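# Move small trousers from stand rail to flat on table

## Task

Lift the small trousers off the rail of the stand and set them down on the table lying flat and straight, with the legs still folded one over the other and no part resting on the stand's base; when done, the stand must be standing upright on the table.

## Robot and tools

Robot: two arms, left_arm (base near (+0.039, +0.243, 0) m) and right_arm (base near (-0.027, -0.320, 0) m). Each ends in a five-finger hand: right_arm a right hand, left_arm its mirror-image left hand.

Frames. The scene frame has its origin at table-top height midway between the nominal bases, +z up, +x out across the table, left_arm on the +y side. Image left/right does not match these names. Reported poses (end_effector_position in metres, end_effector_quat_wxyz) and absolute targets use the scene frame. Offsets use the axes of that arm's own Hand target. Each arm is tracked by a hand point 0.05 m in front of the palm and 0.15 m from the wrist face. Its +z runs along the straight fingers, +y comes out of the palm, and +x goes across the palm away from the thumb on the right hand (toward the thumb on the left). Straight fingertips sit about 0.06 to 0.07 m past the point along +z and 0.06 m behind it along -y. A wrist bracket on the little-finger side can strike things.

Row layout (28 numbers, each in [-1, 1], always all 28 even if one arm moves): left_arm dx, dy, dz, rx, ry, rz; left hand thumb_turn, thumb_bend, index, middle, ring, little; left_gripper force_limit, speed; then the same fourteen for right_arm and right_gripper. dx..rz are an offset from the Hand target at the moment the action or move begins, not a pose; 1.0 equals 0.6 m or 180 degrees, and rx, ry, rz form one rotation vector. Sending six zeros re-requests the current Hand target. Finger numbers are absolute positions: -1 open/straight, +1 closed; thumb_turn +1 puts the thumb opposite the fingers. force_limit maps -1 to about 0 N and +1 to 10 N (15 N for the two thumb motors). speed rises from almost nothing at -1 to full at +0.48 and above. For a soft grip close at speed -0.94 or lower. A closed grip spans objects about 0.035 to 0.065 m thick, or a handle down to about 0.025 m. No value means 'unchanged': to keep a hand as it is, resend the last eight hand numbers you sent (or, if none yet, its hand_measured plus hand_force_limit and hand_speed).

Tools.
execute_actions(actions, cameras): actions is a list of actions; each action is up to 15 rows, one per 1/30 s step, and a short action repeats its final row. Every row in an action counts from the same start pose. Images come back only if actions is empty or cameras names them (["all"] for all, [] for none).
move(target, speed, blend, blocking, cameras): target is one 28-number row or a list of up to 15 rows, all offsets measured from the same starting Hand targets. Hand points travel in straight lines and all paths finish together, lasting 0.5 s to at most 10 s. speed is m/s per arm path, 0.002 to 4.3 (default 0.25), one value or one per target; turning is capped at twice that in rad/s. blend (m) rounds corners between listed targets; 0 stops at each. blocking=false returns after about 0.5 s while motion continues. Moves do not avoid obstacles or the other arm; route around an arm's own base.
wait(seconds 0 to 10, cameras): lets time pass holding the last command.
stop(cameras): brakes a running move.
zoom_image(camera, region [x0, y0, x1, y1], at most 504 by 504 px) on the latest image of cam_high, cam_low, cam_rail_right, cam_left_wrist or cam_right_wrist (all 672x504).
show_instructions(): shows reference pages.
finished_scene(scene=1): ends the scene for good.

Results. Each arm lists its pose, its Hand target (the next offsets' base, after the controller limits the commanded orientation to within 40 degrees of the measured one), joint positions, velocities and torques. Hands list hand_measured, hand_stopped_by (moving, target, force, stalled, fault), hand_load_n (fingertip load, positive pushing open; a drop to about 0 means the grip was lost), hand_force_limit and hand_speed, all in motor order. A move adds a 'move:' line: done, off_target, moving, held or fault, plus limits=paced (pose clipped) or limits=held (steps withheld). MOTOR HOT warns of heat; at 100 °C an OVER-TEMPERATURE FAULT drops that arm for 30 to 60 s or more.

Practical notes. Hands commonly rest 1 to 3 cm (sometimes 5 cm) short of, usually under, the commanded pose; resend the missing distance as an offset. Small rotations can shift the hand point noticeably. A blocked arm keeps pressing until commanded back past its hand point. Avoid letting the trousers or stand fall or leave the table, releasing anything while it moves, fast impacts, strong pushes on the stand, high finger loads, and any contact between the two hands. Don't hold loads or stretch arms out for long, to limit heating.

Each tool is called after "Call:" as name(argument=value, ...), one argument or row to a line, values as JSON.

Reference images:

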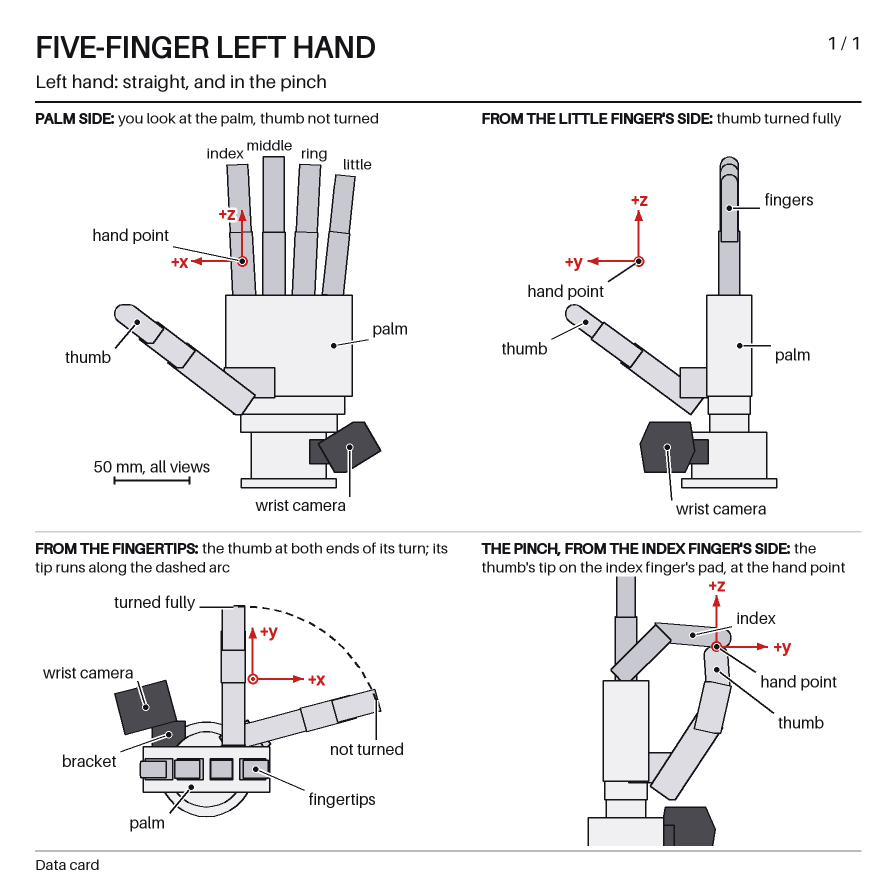

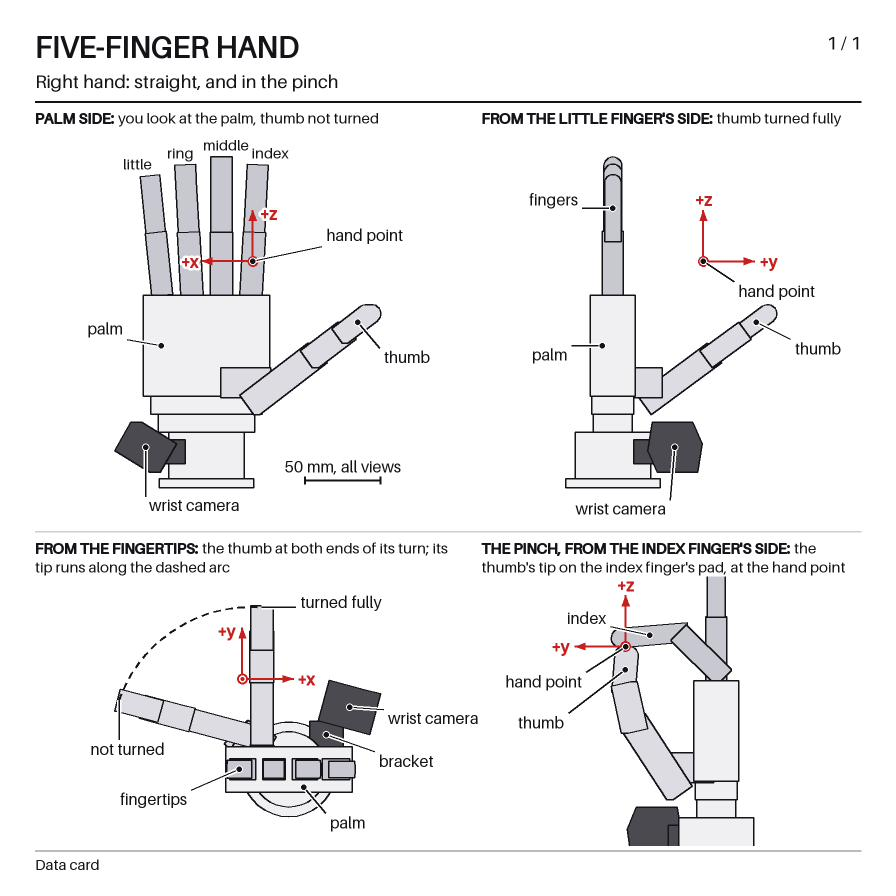

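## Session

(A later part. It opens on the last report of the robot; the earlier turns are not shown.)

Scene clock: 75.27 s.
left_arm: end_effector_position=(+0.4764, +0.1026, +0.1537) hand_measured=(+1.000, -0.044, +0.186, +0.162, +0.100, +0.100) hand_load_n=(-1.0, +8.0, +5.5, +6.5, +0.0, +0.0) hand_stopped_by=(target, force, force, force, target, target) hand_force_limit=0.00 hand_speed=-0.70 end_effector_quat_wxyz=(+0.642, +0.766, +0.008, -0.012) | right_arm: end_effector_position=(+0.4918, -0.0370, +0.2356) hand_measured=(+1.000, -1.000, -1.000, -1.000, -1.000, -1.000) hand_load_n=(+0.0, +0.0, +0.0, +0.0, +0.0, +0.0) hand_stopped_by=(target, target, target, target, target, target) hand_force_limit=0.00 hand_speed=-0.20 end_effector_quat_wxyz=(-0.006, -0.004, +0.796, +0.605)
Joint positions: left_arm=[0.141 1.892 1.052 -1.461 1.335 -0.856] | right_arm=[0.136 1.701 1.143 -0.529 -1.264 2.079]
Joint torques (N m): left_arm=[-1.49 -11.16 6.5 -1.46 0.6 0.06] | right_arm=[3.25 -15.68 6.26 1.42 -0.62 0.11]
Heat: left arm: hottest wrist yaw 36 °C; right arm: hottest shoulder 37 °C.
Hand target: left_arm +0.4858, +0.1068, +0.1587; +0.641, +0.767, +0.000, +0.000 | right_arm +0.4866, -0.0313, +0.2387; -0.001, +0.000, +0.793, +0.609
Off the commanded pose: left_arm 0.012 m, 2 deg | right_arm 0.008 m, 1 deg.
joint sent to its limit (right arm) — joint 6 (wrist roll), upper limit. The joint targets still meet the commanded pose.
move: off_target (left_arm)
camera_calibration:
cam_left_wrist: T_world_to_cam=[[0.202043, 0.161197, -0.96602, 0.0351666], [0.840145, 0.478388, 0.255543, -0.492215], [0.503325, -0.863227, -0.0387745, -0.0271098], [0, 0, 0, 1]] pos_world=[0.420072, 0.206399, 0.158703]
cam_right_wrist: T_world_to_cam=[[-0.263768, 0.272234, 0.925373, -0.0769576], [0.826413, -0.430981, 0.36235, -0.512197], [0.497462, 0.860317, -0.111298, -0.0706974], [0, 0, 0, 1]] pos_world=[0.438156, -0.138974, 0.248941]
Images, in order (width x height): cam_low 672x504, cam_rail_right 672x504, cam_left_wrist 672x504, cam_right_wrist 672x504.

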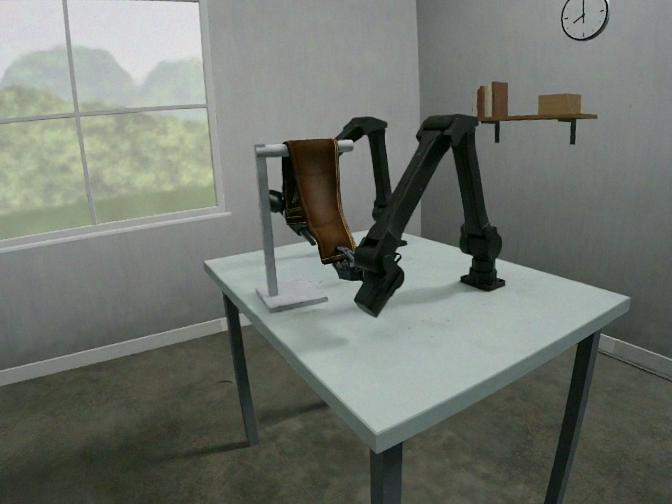

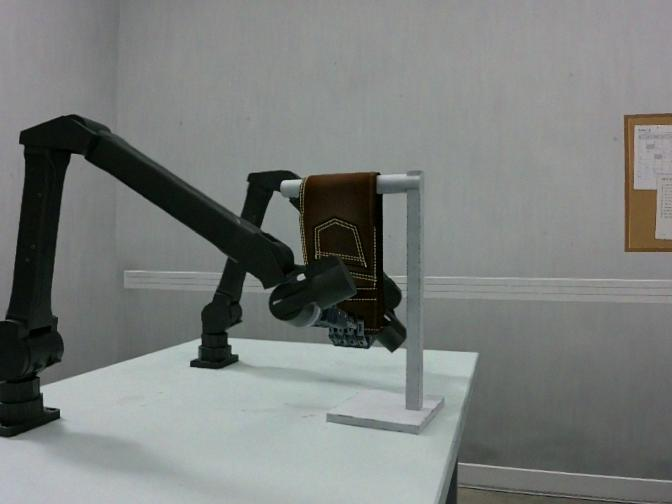

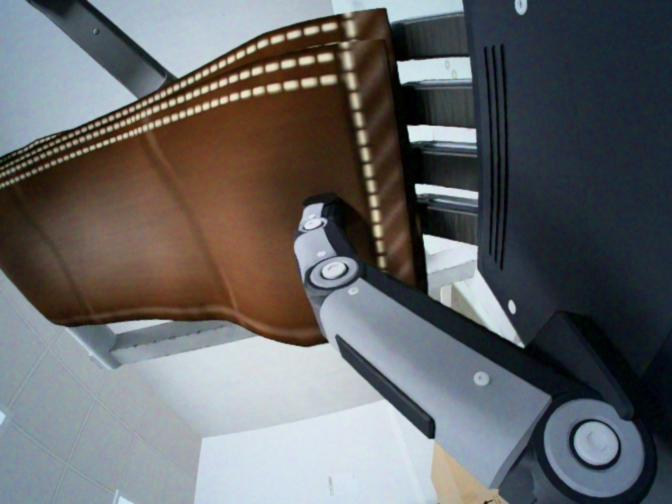

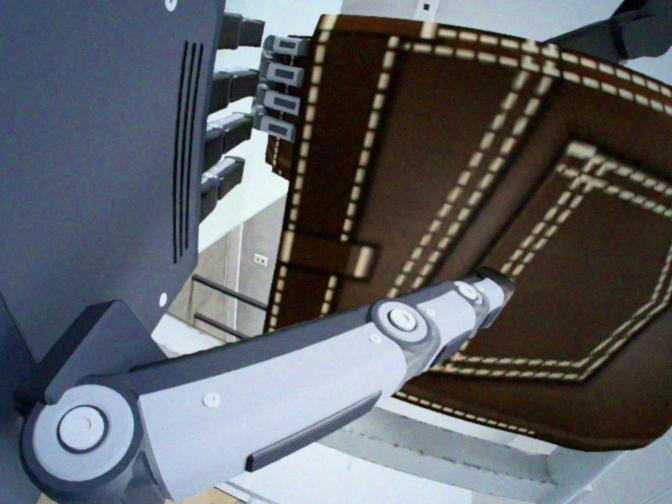

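Call:
move(
  target=[
    [0,0,0,0,0,0,1,0.3,0.7,0.7,0.1,0.1,0,-0.7,0,0,0,0,0,0,1,-0.15,0,0,0,0,0,-0.5],
    [0,0,0,0,0,0,1,0.3,0.7,0.7,0.1,0.1,0,-0.7,0,0,0,0,0,0,1,0.3,0.7,0.7,0.1,0.1,0,-0.7],
  ],
  speed=0.1,
  cameras=["cam_low","cam_rail_right","cam_left_wrist","cam_right_wrist"],
)

Scene clock: 81.70 s.
left_arm: end_effector_position=(+0.4764, +0.1026, +0.1537) hand_measured=(+1.000, -0.044, +0.186, +0.162, +0.100, +0.100) hand_load_n=(-1.0, +8.0, +5.5, +7.0, +0.0, +0.0) hand_stopped_by=(target, force, force, force, target, target) hand_force_limit=0.00 hand_speed=-0.70 end_effector_quat_wxyz=(+0.642, +0.766, +0.008, -0.012) | right_arm: end_effector_position=(+0.4919, -0.0371, +0.2355) hand_measured=(+1.000, -0.056, +0.188, +0.160, +0.100, +0.100) hand_load_n=(-1.0, +8.0, +10.5, +4.0, +0.0, +0.0) hand_stopped_by=(target, force, force, force, target, target) hand_force_limit=0.00 hand_speed=-0.70 end_effector_quat_wxyz=(-0.006, -0.004, +0.796, +0.605)
Joint positions: left_arm=[0.141 1.892 1.052 -1.461 1.335 -0.856] | right_arm=[0.136 1.701 1.143 -0.529 -1.264 2.08]
Joint torques (N m): left_arm=[-1.49 -11.16 6.48 -1.46 0.6 0.06] | right_arm=[3.25 -15.68 6.24 1.43 -0.64 0.11]
Heat: left arm: hottest waist 35 °C; right arm: hottest elbow 38 °C.
Hand target: left_arm +0.4858, +0.1068, +0.1587; +0.641, +0.767, +0.000, +0.000 | right_arm +0.4866, -0.0313, +0.2388; -0.001, +0.000, +0.793, +0.609
Off the commanded pose: left_arm 0.011 m, 2 deg | right_arm 0.008 m, 1 deg.
joint sent to its limit (right arm) — joint 6 (wrist roll), upper limit. The joint targets still meet the commanded pose.
move: off_target (left_arm)
camera_calibration:
cam_left_wrist: T_world_to_cam=[[0.202043, 0.161197, -0.96602, 0.0351666], [0.840145, 0.478388, 0.255543, -0.492215], [0.503325, -0.863227, -0.0387745, -0.0271098], [0, 0, 0, 1]] pos_world=[0.420072, 0.206399, 0.158703]
cam_right_wrist: T_world_to_cam=[[-0.262698, 0.272689, 0.925543, -0.0773793], [0.826567, -0.43126, 0.361666, -0.512215], [0.497772, 0.860032, -0.112105, -0.0707217], [0, 0, 0, 1]] pos_world=[0.438256, -0.138975, 0.248941]
Images, in order (width x height): cam_low 672x504, cam_rail_right 672x504, cam_left_wrist 672x504, cam_right_wrist 672x504.

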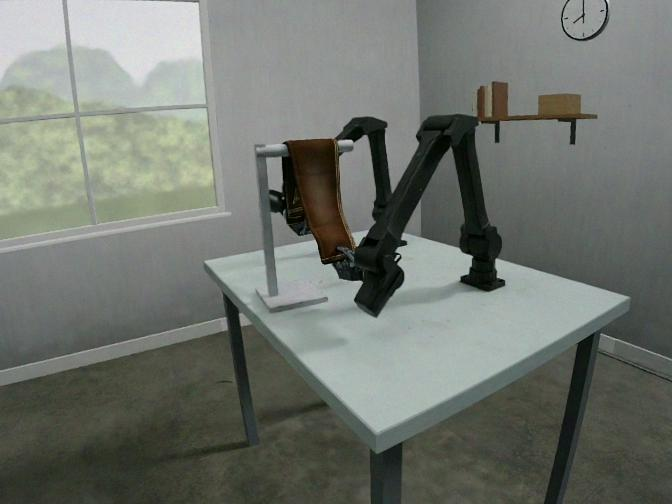

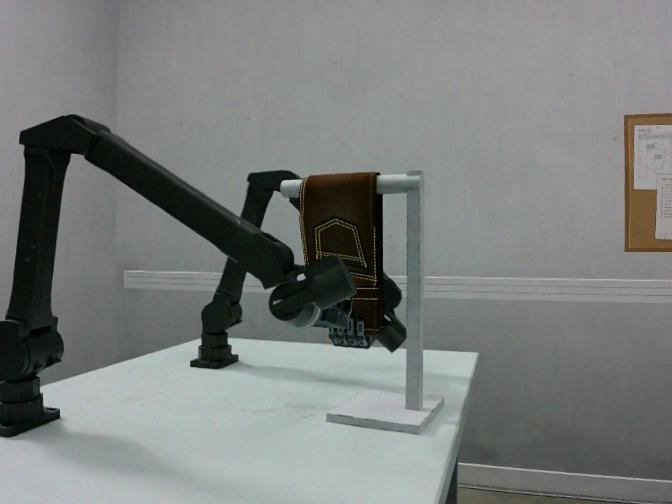

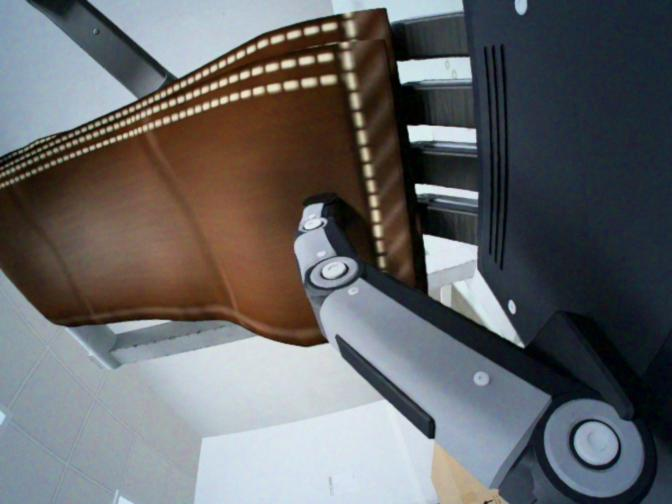

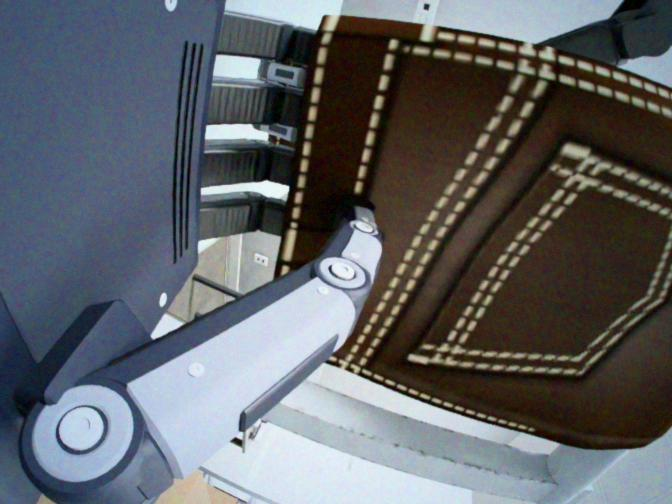

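Call:
move(
  target=[
    [-0.0067,0.1018,-0.1488,0.027,0,0,1,0.3,0.7,0.7,0.1,0.1,0,-0.7,0.003,0.0703,-0.1633,0.0278,0,0,1,0.3,0.7,0.7,0.1,0.1,0,-0.7],
    [-0.018,0.2482,-0.2955,0.0544,0,0,1,0.3,0.7,0.7,0.1,0.1,0,-0.7,0.0143,0.2012,-0.3192,0.0444,0,0,1,0.3,0.7,0.7,0.1,0.1,0,-0.7],
  ],
  speed=0.09,
  blend=[0.02,0],
  cameras=["all"],
)

Scene clock: 96.70 s.
left_arm: end_effector_position=(+0.4689, +0.2477, +0.3169) hand_measured=(+1.000, -0.044, +0.186, +0.162, +0.100, +0.100) hand_load_n=(-0.5, +8.5, +5.5, +7.0, +0.0, +0.0) hand_stopped_by=(target, force, force, force, target, target) hand_force_limit=0.00 hand_speed=-0.70 end_effector_quat_wxyz=(+0.528, +0.837, +0.086, +0.114) | right_arm: end_effector_position=(+0.4711, -0.1776, +0.3808) hand_measured=(+1.000, -0.056, +0.188, +0.160, +0.100, +0.100) hand_load_n=(-1.0, +8.0, +10.5, +5.0, +0.5, +0.0) hand_stopped_by=(target, force, force, force, target, target) hand_force_limit=0.00 hand_speed=-0.70 end_effector_quat_wxyz=(+0.008, +0.027, +0.832, +0.554)
Joint positions: left_arm=[0.495 1.477 1.199 -1.68 1.103 -1.031] | right_arm=[-0.151 1.58 1.488 -1.664 -1.167 1.388]
Joint torques (N m): left_arm=[-1.44 -9.41 10.18 -1.17 0.84 -0.17] | right_arm=[1.08 -13.86 11.38 -0.64 -0.76 0.01]
Heat: left arm: hottest waist 35 °C; right arm: hottest elbow 38 °C.
Hand target: left_arm +0.4752, +0.2549, +0.3367; +0.573, +0.819, +0.000, +0.000 | right_arm +0.4785, -0.1852, +0.4050; -0.001, +0.000, +0.834, +0.552
Off the commanded pose: left_arm 0.022 m, 17 deg | right_arm 0.026 m, 3 deg.
joint sent to its limit (left arm) — joint 4 (wrist pitch), lower limit. The joint targets are off in orientation, not in position.
joint sent to its limit (right arm) — joint 4 (wrist pitch), lower limit. The joint targets are off in orientation, not in position.
move: off_target (left_arm, right_arm)
camera_calibration:
cam_left_wrist: T_world_to_cam=[[0.19889, 0.470976, -0.859433, 0.0618524], [0.653617, 0.589679, 0.474409, -0.606499], [0.730224, -0.656095, -0.190557, -0.00143674], [0, 0, 0, 1]] pos_world=[0.385166, 0.327566, 0.340613]
cam_right_wrist: T_world_to_cam=[[-0.227426, 0.403268, 0.88637, -0.157511], [0.803337, -0.436762, 0.404832, -0.614659], [0.550389, 0.804123, -0.224629, 0.0850552], [0, 0, 0, 1]] pos_world=[0.411143, -0.273335, 0.407553]

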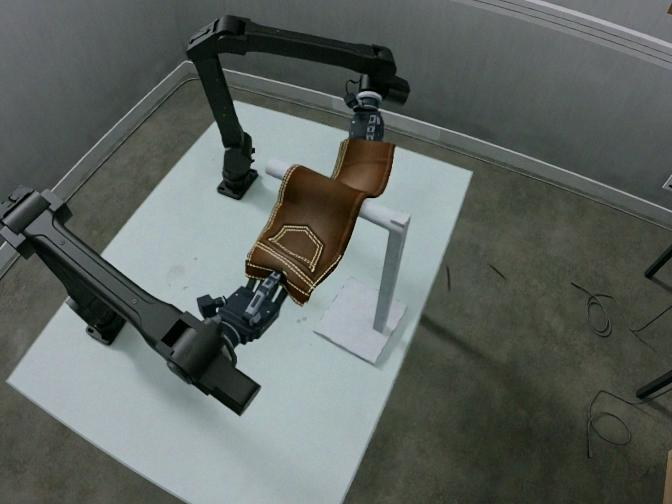

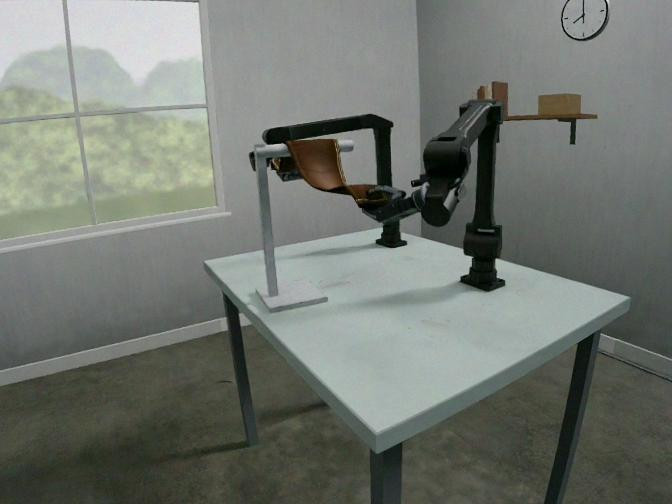

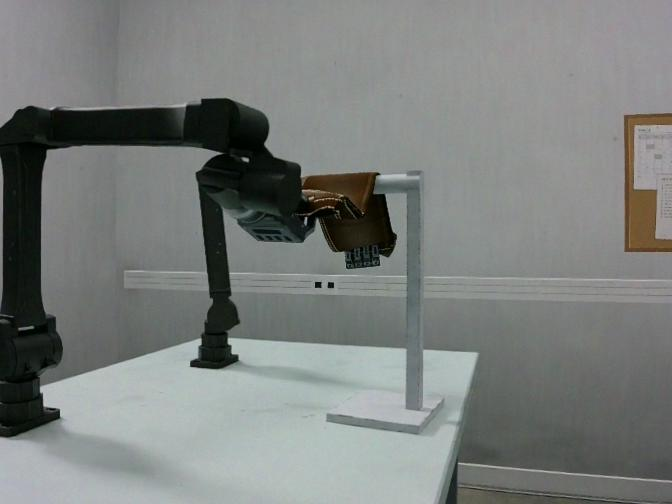

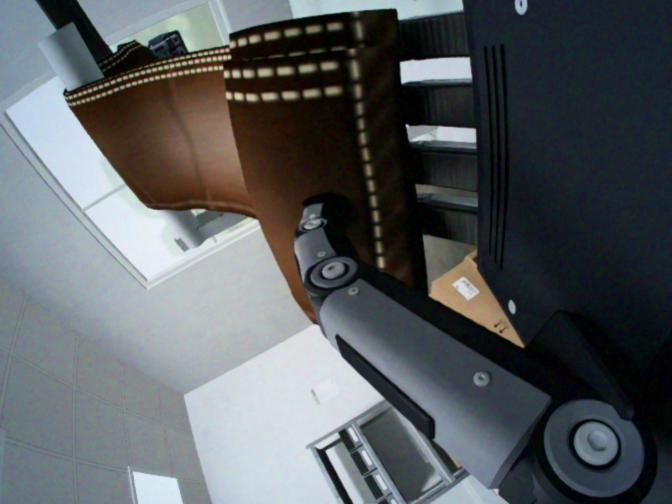

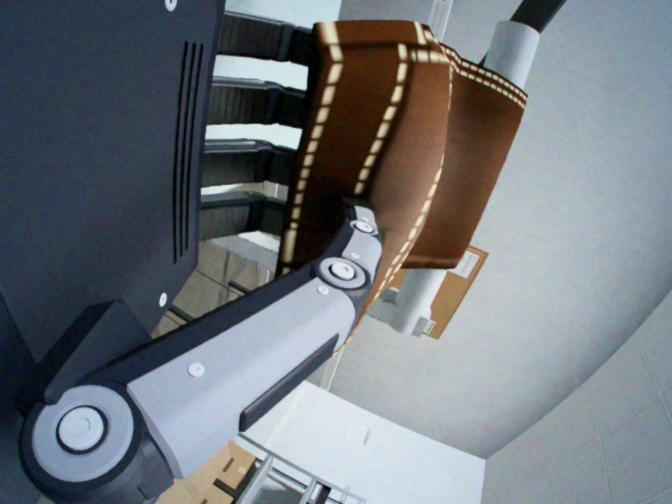

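Call:
move(
  target=[-0.0503,0.2078,-0.1028,0.1106,0,0,1,0.3,0.7,0.7,0.1,0.1,0,-0.7,0.0475,0.088,-0.0912,0.0667,0,0,1,0.3,0.7,0.7,0.1,0.1,0,-0.7],
  speed=0.09,
  cameras=["all"],
)

Scene clock: 116.47 s.
left_arm: end_effector_position=(+0.4453, +0.2654, +0.4507) hand_measured=(+1.000, -0.044, +0.186, +0.162, +0.100, +0.100) hand_load_n=(-0.5, +8.5, +5.5, +7.0, +0.0, +0.0) hand_stopped_by=(target, force, force, force, target, target) hand_force_limit=0.00 hand_speed=-0.70 end_effector_quat_wxyz=(+0.391, +0.888, +0.108, +0.215) | right_arm: end_effector_position=(+0.4472, -0.2065, +0.4466) hand_measured=(+1.000, -0.056, +0.188, +0.160, +0.100, +0.100) hand_load_n=(-1.0, +8.0, +10.5, +5.0, +0.0, +0.0) hand_stopped_by=(target, force, force, force, target, target) hand_force_limit=0.00 hand_speed=-0.70 end_effector_quat_wxyz=(+0.074, +0.052, +0.875, +0.475)
Joint positions: left_arm=[0.545 1.224 1.428 -1.683 0.923 -1.303] | right_arm=[-0.204 1.42 1.569 -1.664 -1.003 1.542]
Joint torques (N m): left_arm=[-1.26 -6.89 11.37 -0.35 0.78 -0.3] | right_arm=[0.85 -11.99 11.88 -0.29 -0.69 0.11]
Heat: left arm: hottest elbow 37 °C; right arm: hottest elbow 40 °C.
Hand target: left_arm +0.4451, +0.2702, +0.4749; +0.423, +0.906, +0.000, +0.000 | right_arm +0.4501, -0.2149, +0.4750; -0.001, +0.000, +0.887, +0.462
Off the commanded pose: left_arm 0.025 m, 28 deg | right_arm 0.030 m, 11 deg.
joint sent to its limit (left arm) — joint 4 (wrist pitch), lower limit. The joint targets are off in orientation, not in position.
joint sent to its limit (right arm) — joint 4 (wrist pitch), lower limit. The joint targets are off in orientation, not in position.
move: off_target (left_arm, right_arm)
camera_calibration:
cam_left_wrist: T_world_to_cam=[[0.184742, 0.729968, -0.65804, 0.0199783], [0.494687, 0.50949, 0.704063, -0.676363], [0.849208, -0.455594, -0.266982, -0.0188378], [0, 0, 0, 1]] pos_world=[0.346895, 0.321434, 0.484319]
cam_right_wrist: T_world_to_cam=[[-0.235171, 0.581839, 0.778561, -0.121112], [0.716374, -0.437608, 0.543423, -0.657852], [0.656889, 0.685538, -0.313902, 0.103868], [0, 0, 0, 1]] pos_world=[0.374555, -0.288619, 0.484389]

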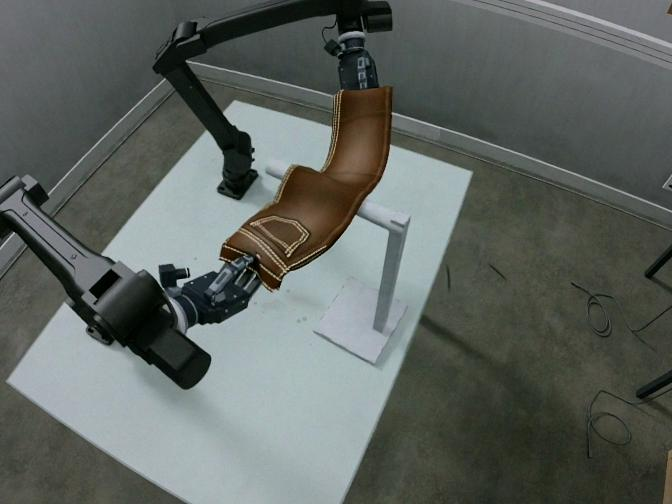

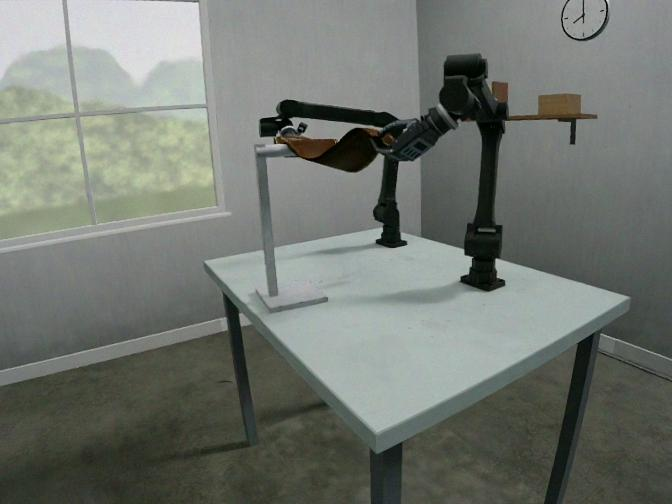

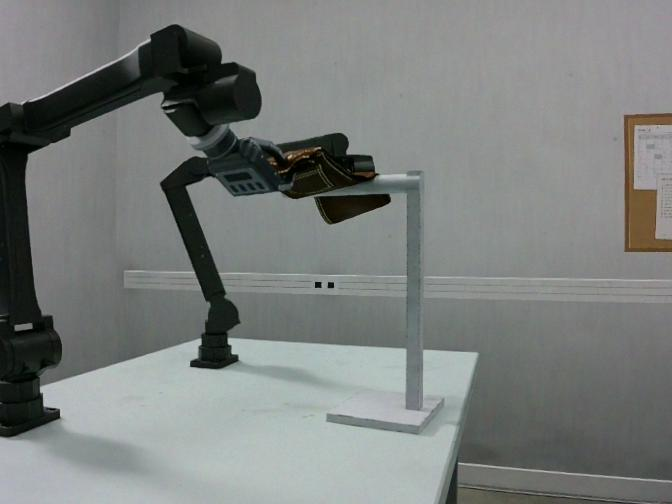

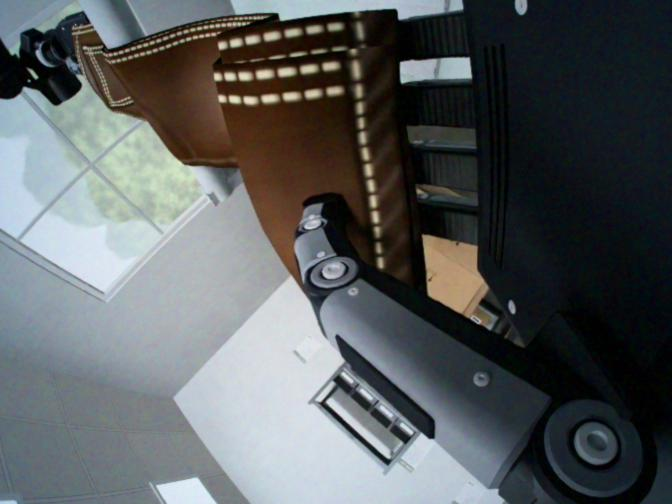

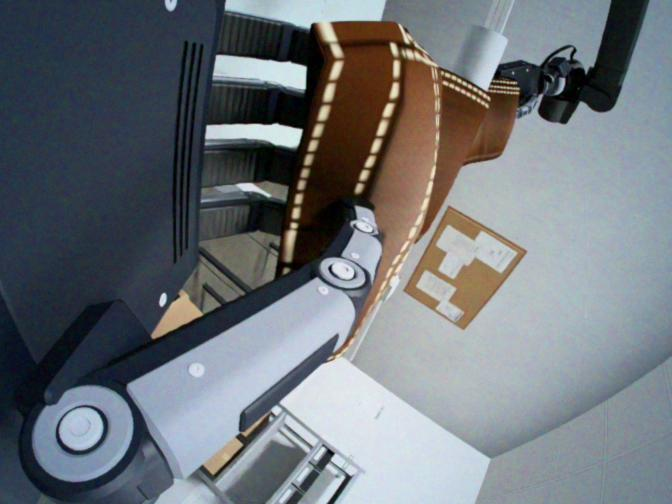

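Call:
move(
  target=[
    [-0.0833,0.1053,-0.121,0.0833,0,0,1,0.3,0.7,0.7,0.1,0.1,0,-0.7,0.0833,0.0962,-0.1387,0.0833,0,0,1,0.3,0.7,0.7,0.1,0.1,0,-0.7],
  ],
  speed=0.09,
  cameras=["cam_high","cam_low","cam_rail_right"],
)

Scene clock: 122.73 s.
left_arm: end_effector_position=(+0.4006, +0.2835, +0.5463) hand_measured=(+1.000, -0.044, +0.186, +0.162, +0.100, +0.100) hand_load_n=(-0.5, +8.0, +6.0, +7.0, +0.0, +0.0) hand_stopped_by=(target, force, force, force, target, target) hand_force_limit=0.00 hand_speed=-0.70 end_effector_quat_wxyz=(+0.258, +0.901, +0.118, +0.327) | right_arm: end_effector_position=(+0.4041, -0.2420, +0.5414) hand_measured=(+1.000, -0.056, +0.188, +0.158, +0.100, +0.100) hand_load_n=(-1.0, +8.5, +11.5, +5.0, +0.0, +0.0) hand_stopped_by=(target, force, force, force, target, target) hand_force_limit=0.00 hand_speed=-0.70 end_effector_quat_wxyz=(+0.196, +0.082, +0.898, +0.385)
Joint positions: left_arm=[0.626 1.076 1.613 -1.686 0.773 -1.369] | right_arm=[-0.275 1.242 1.7 -1.664 -0.836 1.667]
Joint torques (N m): left_arm=[-1.08 -4.07 10.86 0.25 0.57 -0.27] | right_arm=[0.5 -8.94 11.64 0.2 -0.55 0.15]
Heat: left arm: hottest elbow 38 °C; right arm: hottest elbow 41 °C.
Hand target: left_arm +0.3951, +0.2853, +0.5700; +0.301, +0.954, +0.002, +0.007 | right_arm +0.4003, -0.2501, +0.5701; -0.001, +0.000, +0.940, +0.342
Off the commanded pose: left_arm 0.024 m, 41 deg; orientation clipped | right_arm 0.030 m, 25 deg.
joint sent to its limit (left arm) — joint 4 (wrist pitch), lower limit. The joint targets are off in orientation, not in position.
joint sent to its limit (right arm) — joint 4 (wrist pitch), lower limit. The joint targets are off in orientation, not in position.
move: off_target (left_arm, right_arm); limits=paced
Images, in order (width x height): cam_high 672x504, cam_low 672x504, cam_rail_right 672x504.

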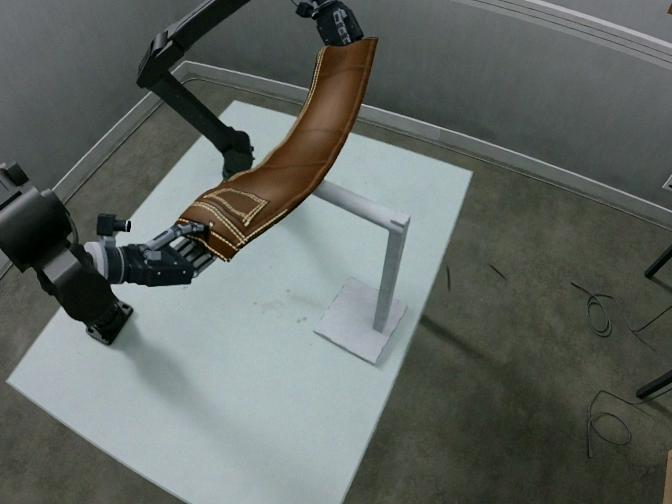

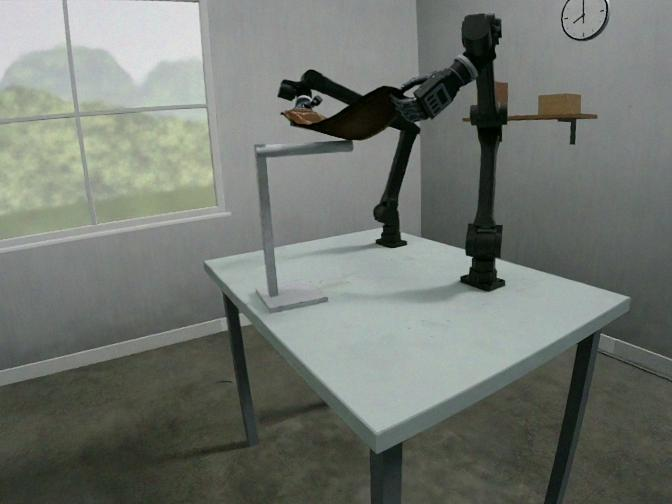

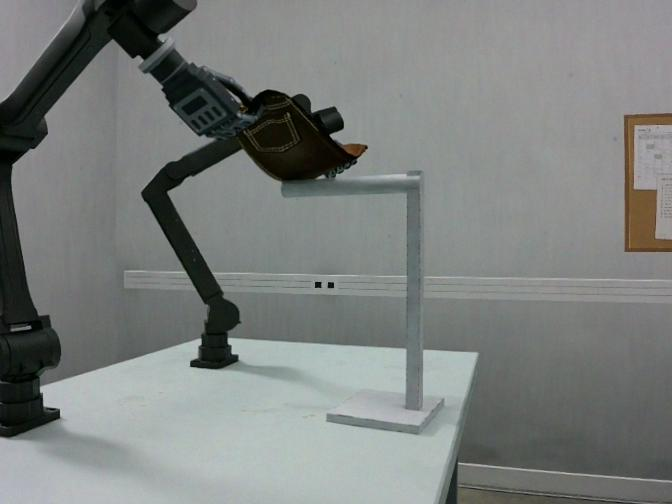

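Call:
move(
  target=[
    [-0.25,-0.0096,0.0137,0.0556,0,0,1,0.3,0.7,0.7,0.1,0.1,0,-0.7,0.25,-0.0107,0.0128,0.0556,0,0,1,0.3,0.7,0.7,0.1,0.1,0,-0.7],
  ],
  speed=0.09,
  cameras=["cam_high","cam_low","cam_rail_right"],
)

Scene clock: 130.37 s.
left_arm: end_effector_position=(+0.2496, +0.2877, +0.5419) hand_measured=(+1.000, -0.044, +0.186, +0.162, +0.100, +0.100) hand_load_n=(-1.0, +8.0, +5.5, +7.0, +0.0, +0.0) hand_stopped_by=(target, force, force, force, target, target) hand_force_limit=0.00 hand_speed=-0.70 end_effector_quat_wxyz=(-0.105, +0.912, +0.119, +0.378) | right_arm: end_effector_position=(+0.2517, -0.2470, +0.5626) hand_measured=(+1.000, -0.056, +0.188, +0.158, +0.100, +0.100) hand_load_n=(-1.0, +8.0, +11.5, +4.5, +0.0, +0.0) hand_stopped_by=(target, force, force, force, target, target) hand_force_limit=0.00 hand_speed=-0.70 end_effector_quat_wxyz=(+0.325, +0.098, +0.906, +0.254)
Joint positions: left_arm=[0.782 0.668 1.551 -1.686 0.279 -1.152] | right_arm=[-0.352 0.802 1.524 -1.666 -0.619 1.667]
Joint torques (N m): left_arm=[-2.61 3.02 9.02 0.83 0.11 0.05] | right_arm=[1.49 -1.38 6.35 0.72 -0.28 0.01]
Heat: left arm: hottest elbow 38 °C; right arm: hottest elbow 41 °C.
Hand target: left_arm +0.2453, +0.2840, +0.5582; +0.116, +0.984, +0.043, +0.132 | right_arm +0.2502, -0.2501, +0.5603; -0.001, +0.000, +0.966, +0.259
Off the commanded pose: left_arm 0.017 m, 59 deg; orientation clipped | right_arm 0.004 m, 40 deg.
joint sent to its limit (left arm) — joint 4 (wrist pitch), lower limit. The joint targets are off in orientation, not in position.
joint sent to its limit (right arm) — joint 4 (wrist pitch), lower limit. The joint targets are off in orientation, not in position.
move: off_target (left_arm, right_arm); limits=paced
Images, in order (width x height): cam_high 672x504, cam_low 672x504, cam_rail_right 672x504.

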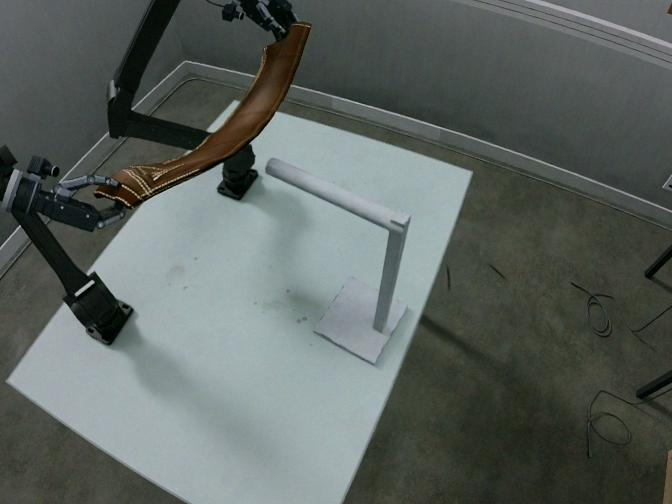

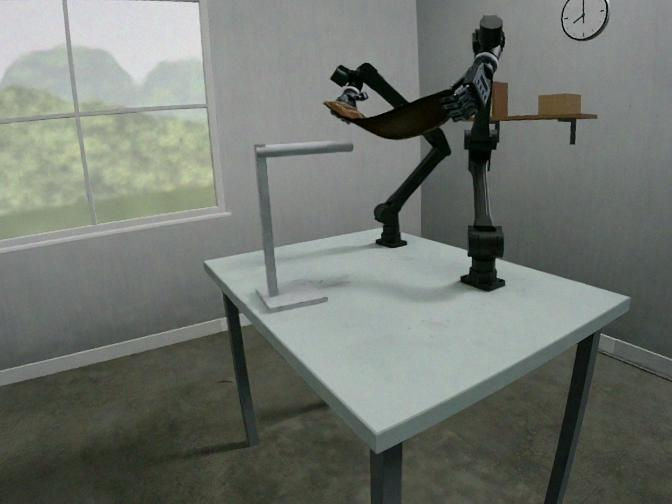

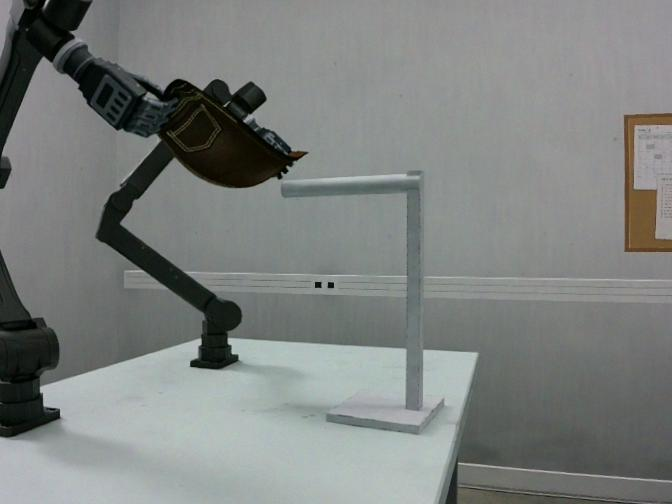

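Call:
move(
  target=[
    [-0.0658,-0.0573,0.214,-0.0362,-0.088,0.0124,1,0.3,0.7,0.7,0.1,0.1,0,-0.7,0.0087,-0.1169,0.2025,0.0556,0,0,1,0.3,0.7,0.7,0.1,0.1,0,-0.7],
  ],
  speed=0.09,
  cameras=["all"],
)

Scene clock: 141.63 s.
left_arm: end_effector_position=(+0.2426, +0.2872, +0.4173) hand_measured=(+1.000, -0.044, +0.186, +0.162, +0.100, +0.100) hand_load_n=(-1.0, +8.0, +5.5, +7.0, +0.0, +0.0) hand_stopped_by=(target, force, force, force, target, target) hand_force_limit=0.00 hand_speed=-0.70 end_effector_quat_wxyz=(-0.078, +0.959, +0.034, +0.271) | right_arm: end_effector_position=(+0.2482, -0.2533, +0.4253) hand_measured=(+1.000, -0.056, +0.188, +0.158, +0.100, +0.100) hand_load_n=(-1.0, +8.0, +11.0, +4.5, +0.0, +0.0) hand_stopped_by=(target, force, force, force, target, target) hand_force_limit=0.00 hand_speed=-0.70 end_effector_quat_wxyz=(+0.221, +0.047, +0.962, +0.155)
Joint positions: left_arm=[0.769 0.631 1.269 -1.686 0.244 -0.929] | right_arm=[-0.263 0.78 1.277 -1.666 -0.382 1.509]
Joint torques (N m): left_arm=[-2.67 1.79 7.25 0.5 0.13 -0.03] | right_arm=[3.37 -1.79 6.76 0.43 -0.14 -0.12]
Heat: left arm: hottest elbow 38 °C; right arm: hottest elbow 41 °C.
Hand target: left_arm +0.2399, +0.2851, +0.4196; +0.156, +0.988, +0.002, +0.019 | right_arm +0.2449, -0.2502, +0.4200; -0.001, +0.000, +0.985, +0.174
Off the commanded pose: left_arm 0.004 m, 43 deg; orientation clipped | right_arm 0.007 m, 26 deg.
joint sent to its limit (left arm) — joint 4 (wrist pitch), lower limit. The joint targets are off in orientation, not in position.
joint sent to its limit (right arm) — joint 4 (wrist pitch), lower limit. The joint targets are off in orientation, not in position.
move: off_target (left_arm, right_arm); limits=paced
camera_calibration:
cam_left_wrist: T_world_to_cam=[[0.09388, 0.965738, 0.241943, -0.401625], [0.458151, -0.257662, 0.85071, -0.395748], [0.883903, 0.0309815, -0.466643, 0.0894582], [0, 0, 0, 1]] pos_world=[0.139944, 0.283124, 0.475582]
cam_right_wrist: T_world_to_cam=[[-0.207565, 0.961007, 0.182708, 0.218538], [0.509126, -0.0533573, 0.859037, -0.509719], [0.835289, 0.271327, -0.478198, 0.180666], [0, 0, 0, 1]] pos_world=[0.153964, -0.286234, 0.484333]

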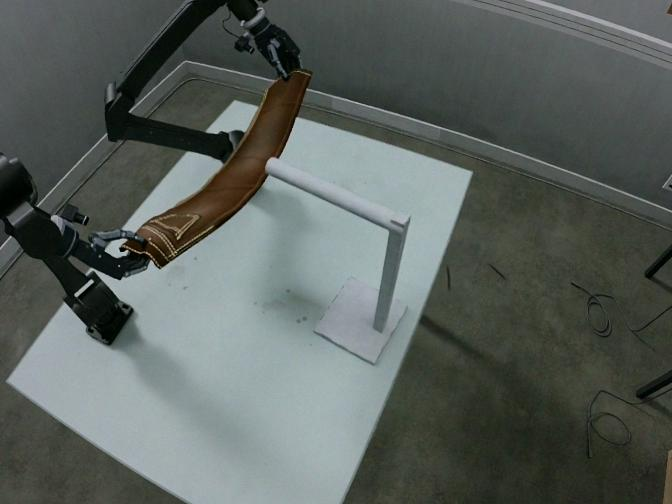

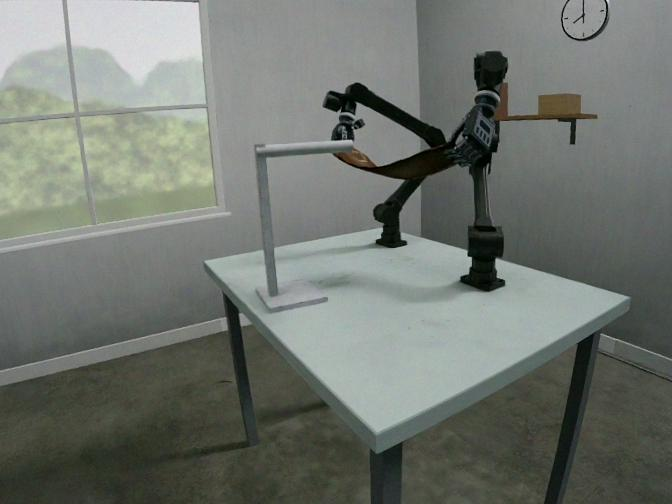

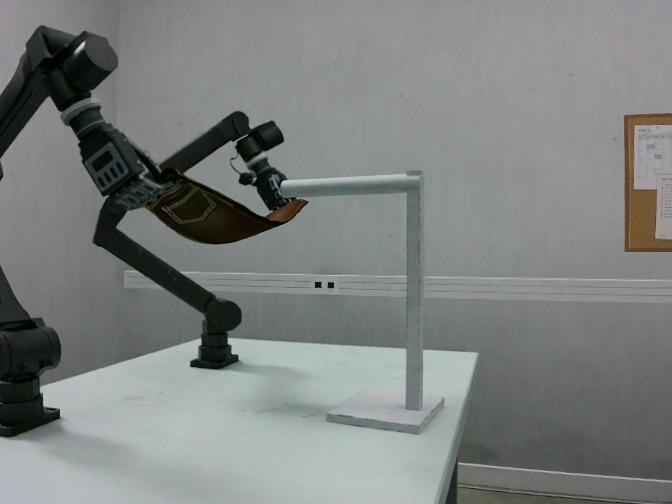

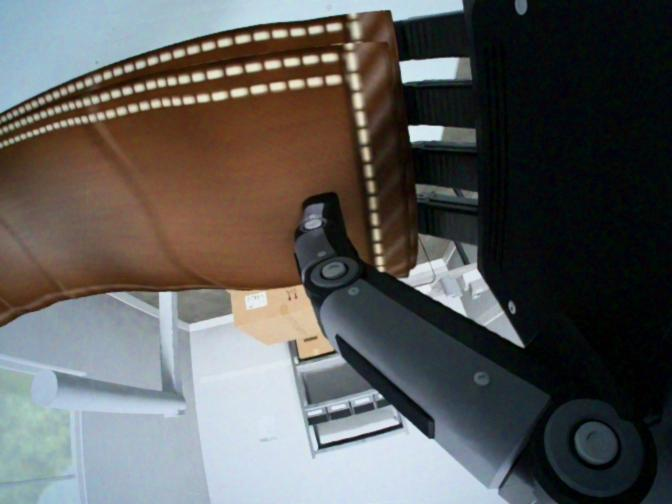

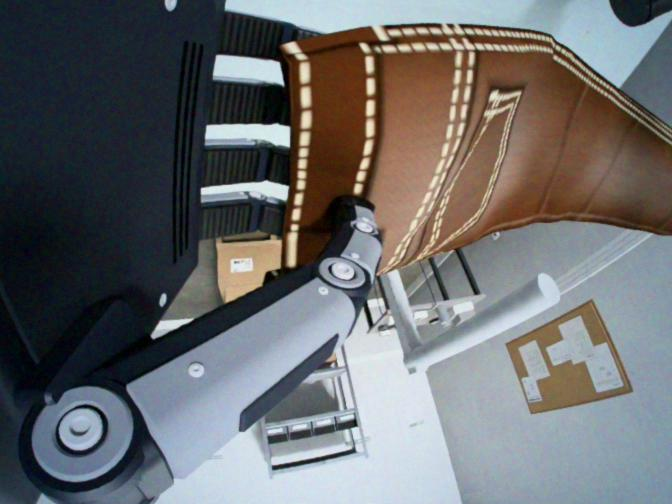

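Call:
move(
  target=[
    [0.003,-0.046,0.1425,0.022,-0.006,0,1,0.3,0.7,0.7,0.1,0.1,0,-0.7,0,-0.0513,0.141,0.0278,0,0,1,0.3,0.7,0.7,0.1,0.1,0,-0.7],
    [0.048,-0.0872,0.2713,0.044,-0.0121,0,1,0.3,0.7,0.7,0.1,0.1,0,-0.7,-0.0585,-0.0969,0.2662,0.0556,0,0,1,0.3,0.7,0.7,0.1,0.1,0,-0.7],
  ],
  speed=0.09,
  blend=[0.02,0],
  cameras=["all"],
)

Scene clock: 151.73 s.
left_arm: end_effector_position=(+0.2733, +0.2847, +0.2458) hand_measured=(+1.000, -0.044, +0.186, +0.162, +0.100, +0.100) hand_load_n=(-0.5, +8.0, +5.5, +7.5, +0.0, +0.0) hand_stopped_by=(target, force, force, force, target, target) hand_force_limit=0.00 hand_speed=-0.70 end_effector_quat_wxyz=(+0.083, +0.996, -0.006, +0.018) | right_arm: end_effector_position=(+0.2778, -0.2526, +0.2548) hand_measured=(+1.000, -0.056, +0.188, +0.158, +0.100, +0.100) hand_load_n=(-1.0, +8.0, +10.5, +5.0, +0.0, +0.0) hand_stopped_by=(target, force, force, force, target, target) hand_force_limit=0.00 hand_speed=-0.70 end_effector_quat_wxyz=(+0.001, -0.002, +0.996, +0.090)
Joint positions: left_arm=[0.584 0.965 1.016 -1.686 0.157 -0.96] | right_arm=[-0.12 1.056 1.096 -1.627 -0.179 1.47]
Joint torques (N m): left_arm=[-2.61 -2.32 8.02 -0.5 0.11 -0.3] | right_arm=[3.37 -5.54 7.05 0.64 0.03 0.1]
Heat: left arm: hottest elbow 37 °C; right arm: hottest elbow 41 °C.
Hand target: left_arm +0.2749, +0.2850, +0.2498; +0.088, +0.996, +0.001, +0.000 | right_arm +0.2797, -0.2501, +0.2500; -0.001, +0.000, +0.996, +0.087
Off the commanded pose: left_arm 0.004 m, 2 deg | right_arm 0.006 m, 0 deg.
joint sent to its limit (left arm) — joint 4 (wrist pitch), lower limit. The joint targets still meet the commanded pose.
move: done
camera_calibration:
cam_left_wrist: T_world_to_cam=[[0.243883, 0.956553, -0.15977, -0.300302], [0.809343, -0.109985, 0.576947, -0.335321], [0.534308, -0.270017, -0.801003, 0.245895], [0, 0, 0, 1]] pos_world=[0.213245, 0.316771, 0.342446]
cam_right_wrist: T_world_to_cam=[[-0.26765, 0.95133, 0.152759, 0.277035], [0.817154, 0.140119, 0.559129, -0.338497], [0.510511, 0.274479, -0.814886, 0.251108], [0, 0, 0, 1]] pos_world=[0.222559, -0.285046, 0.351568]

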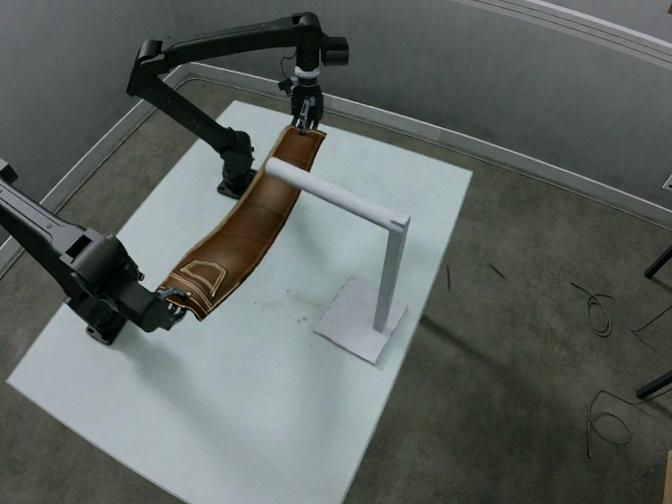

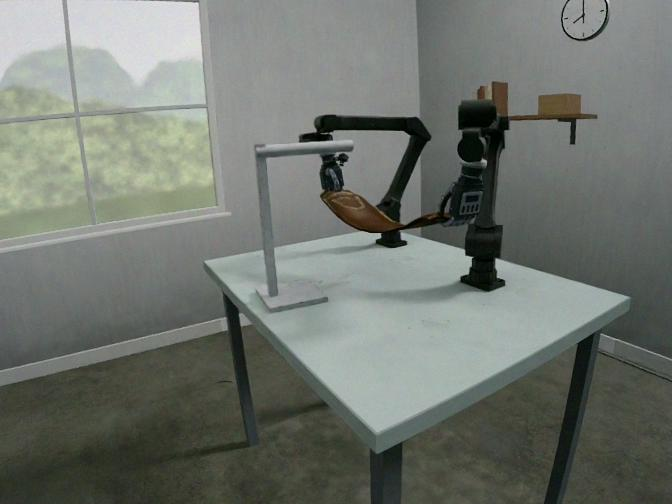

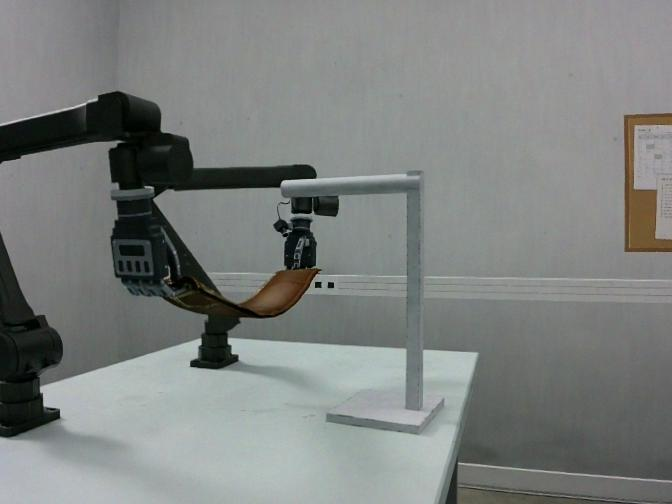

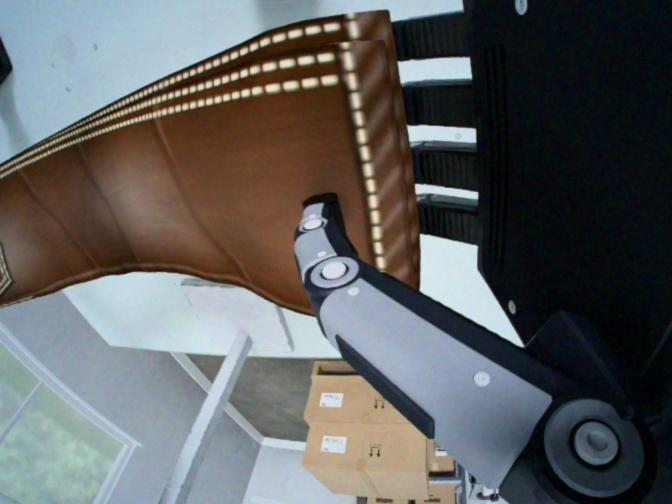

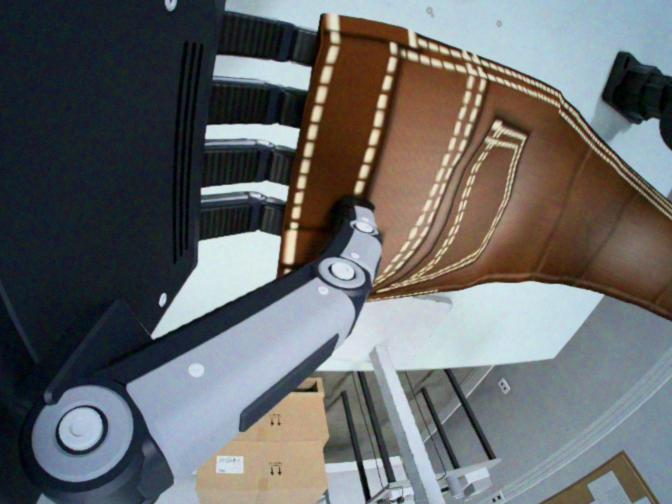

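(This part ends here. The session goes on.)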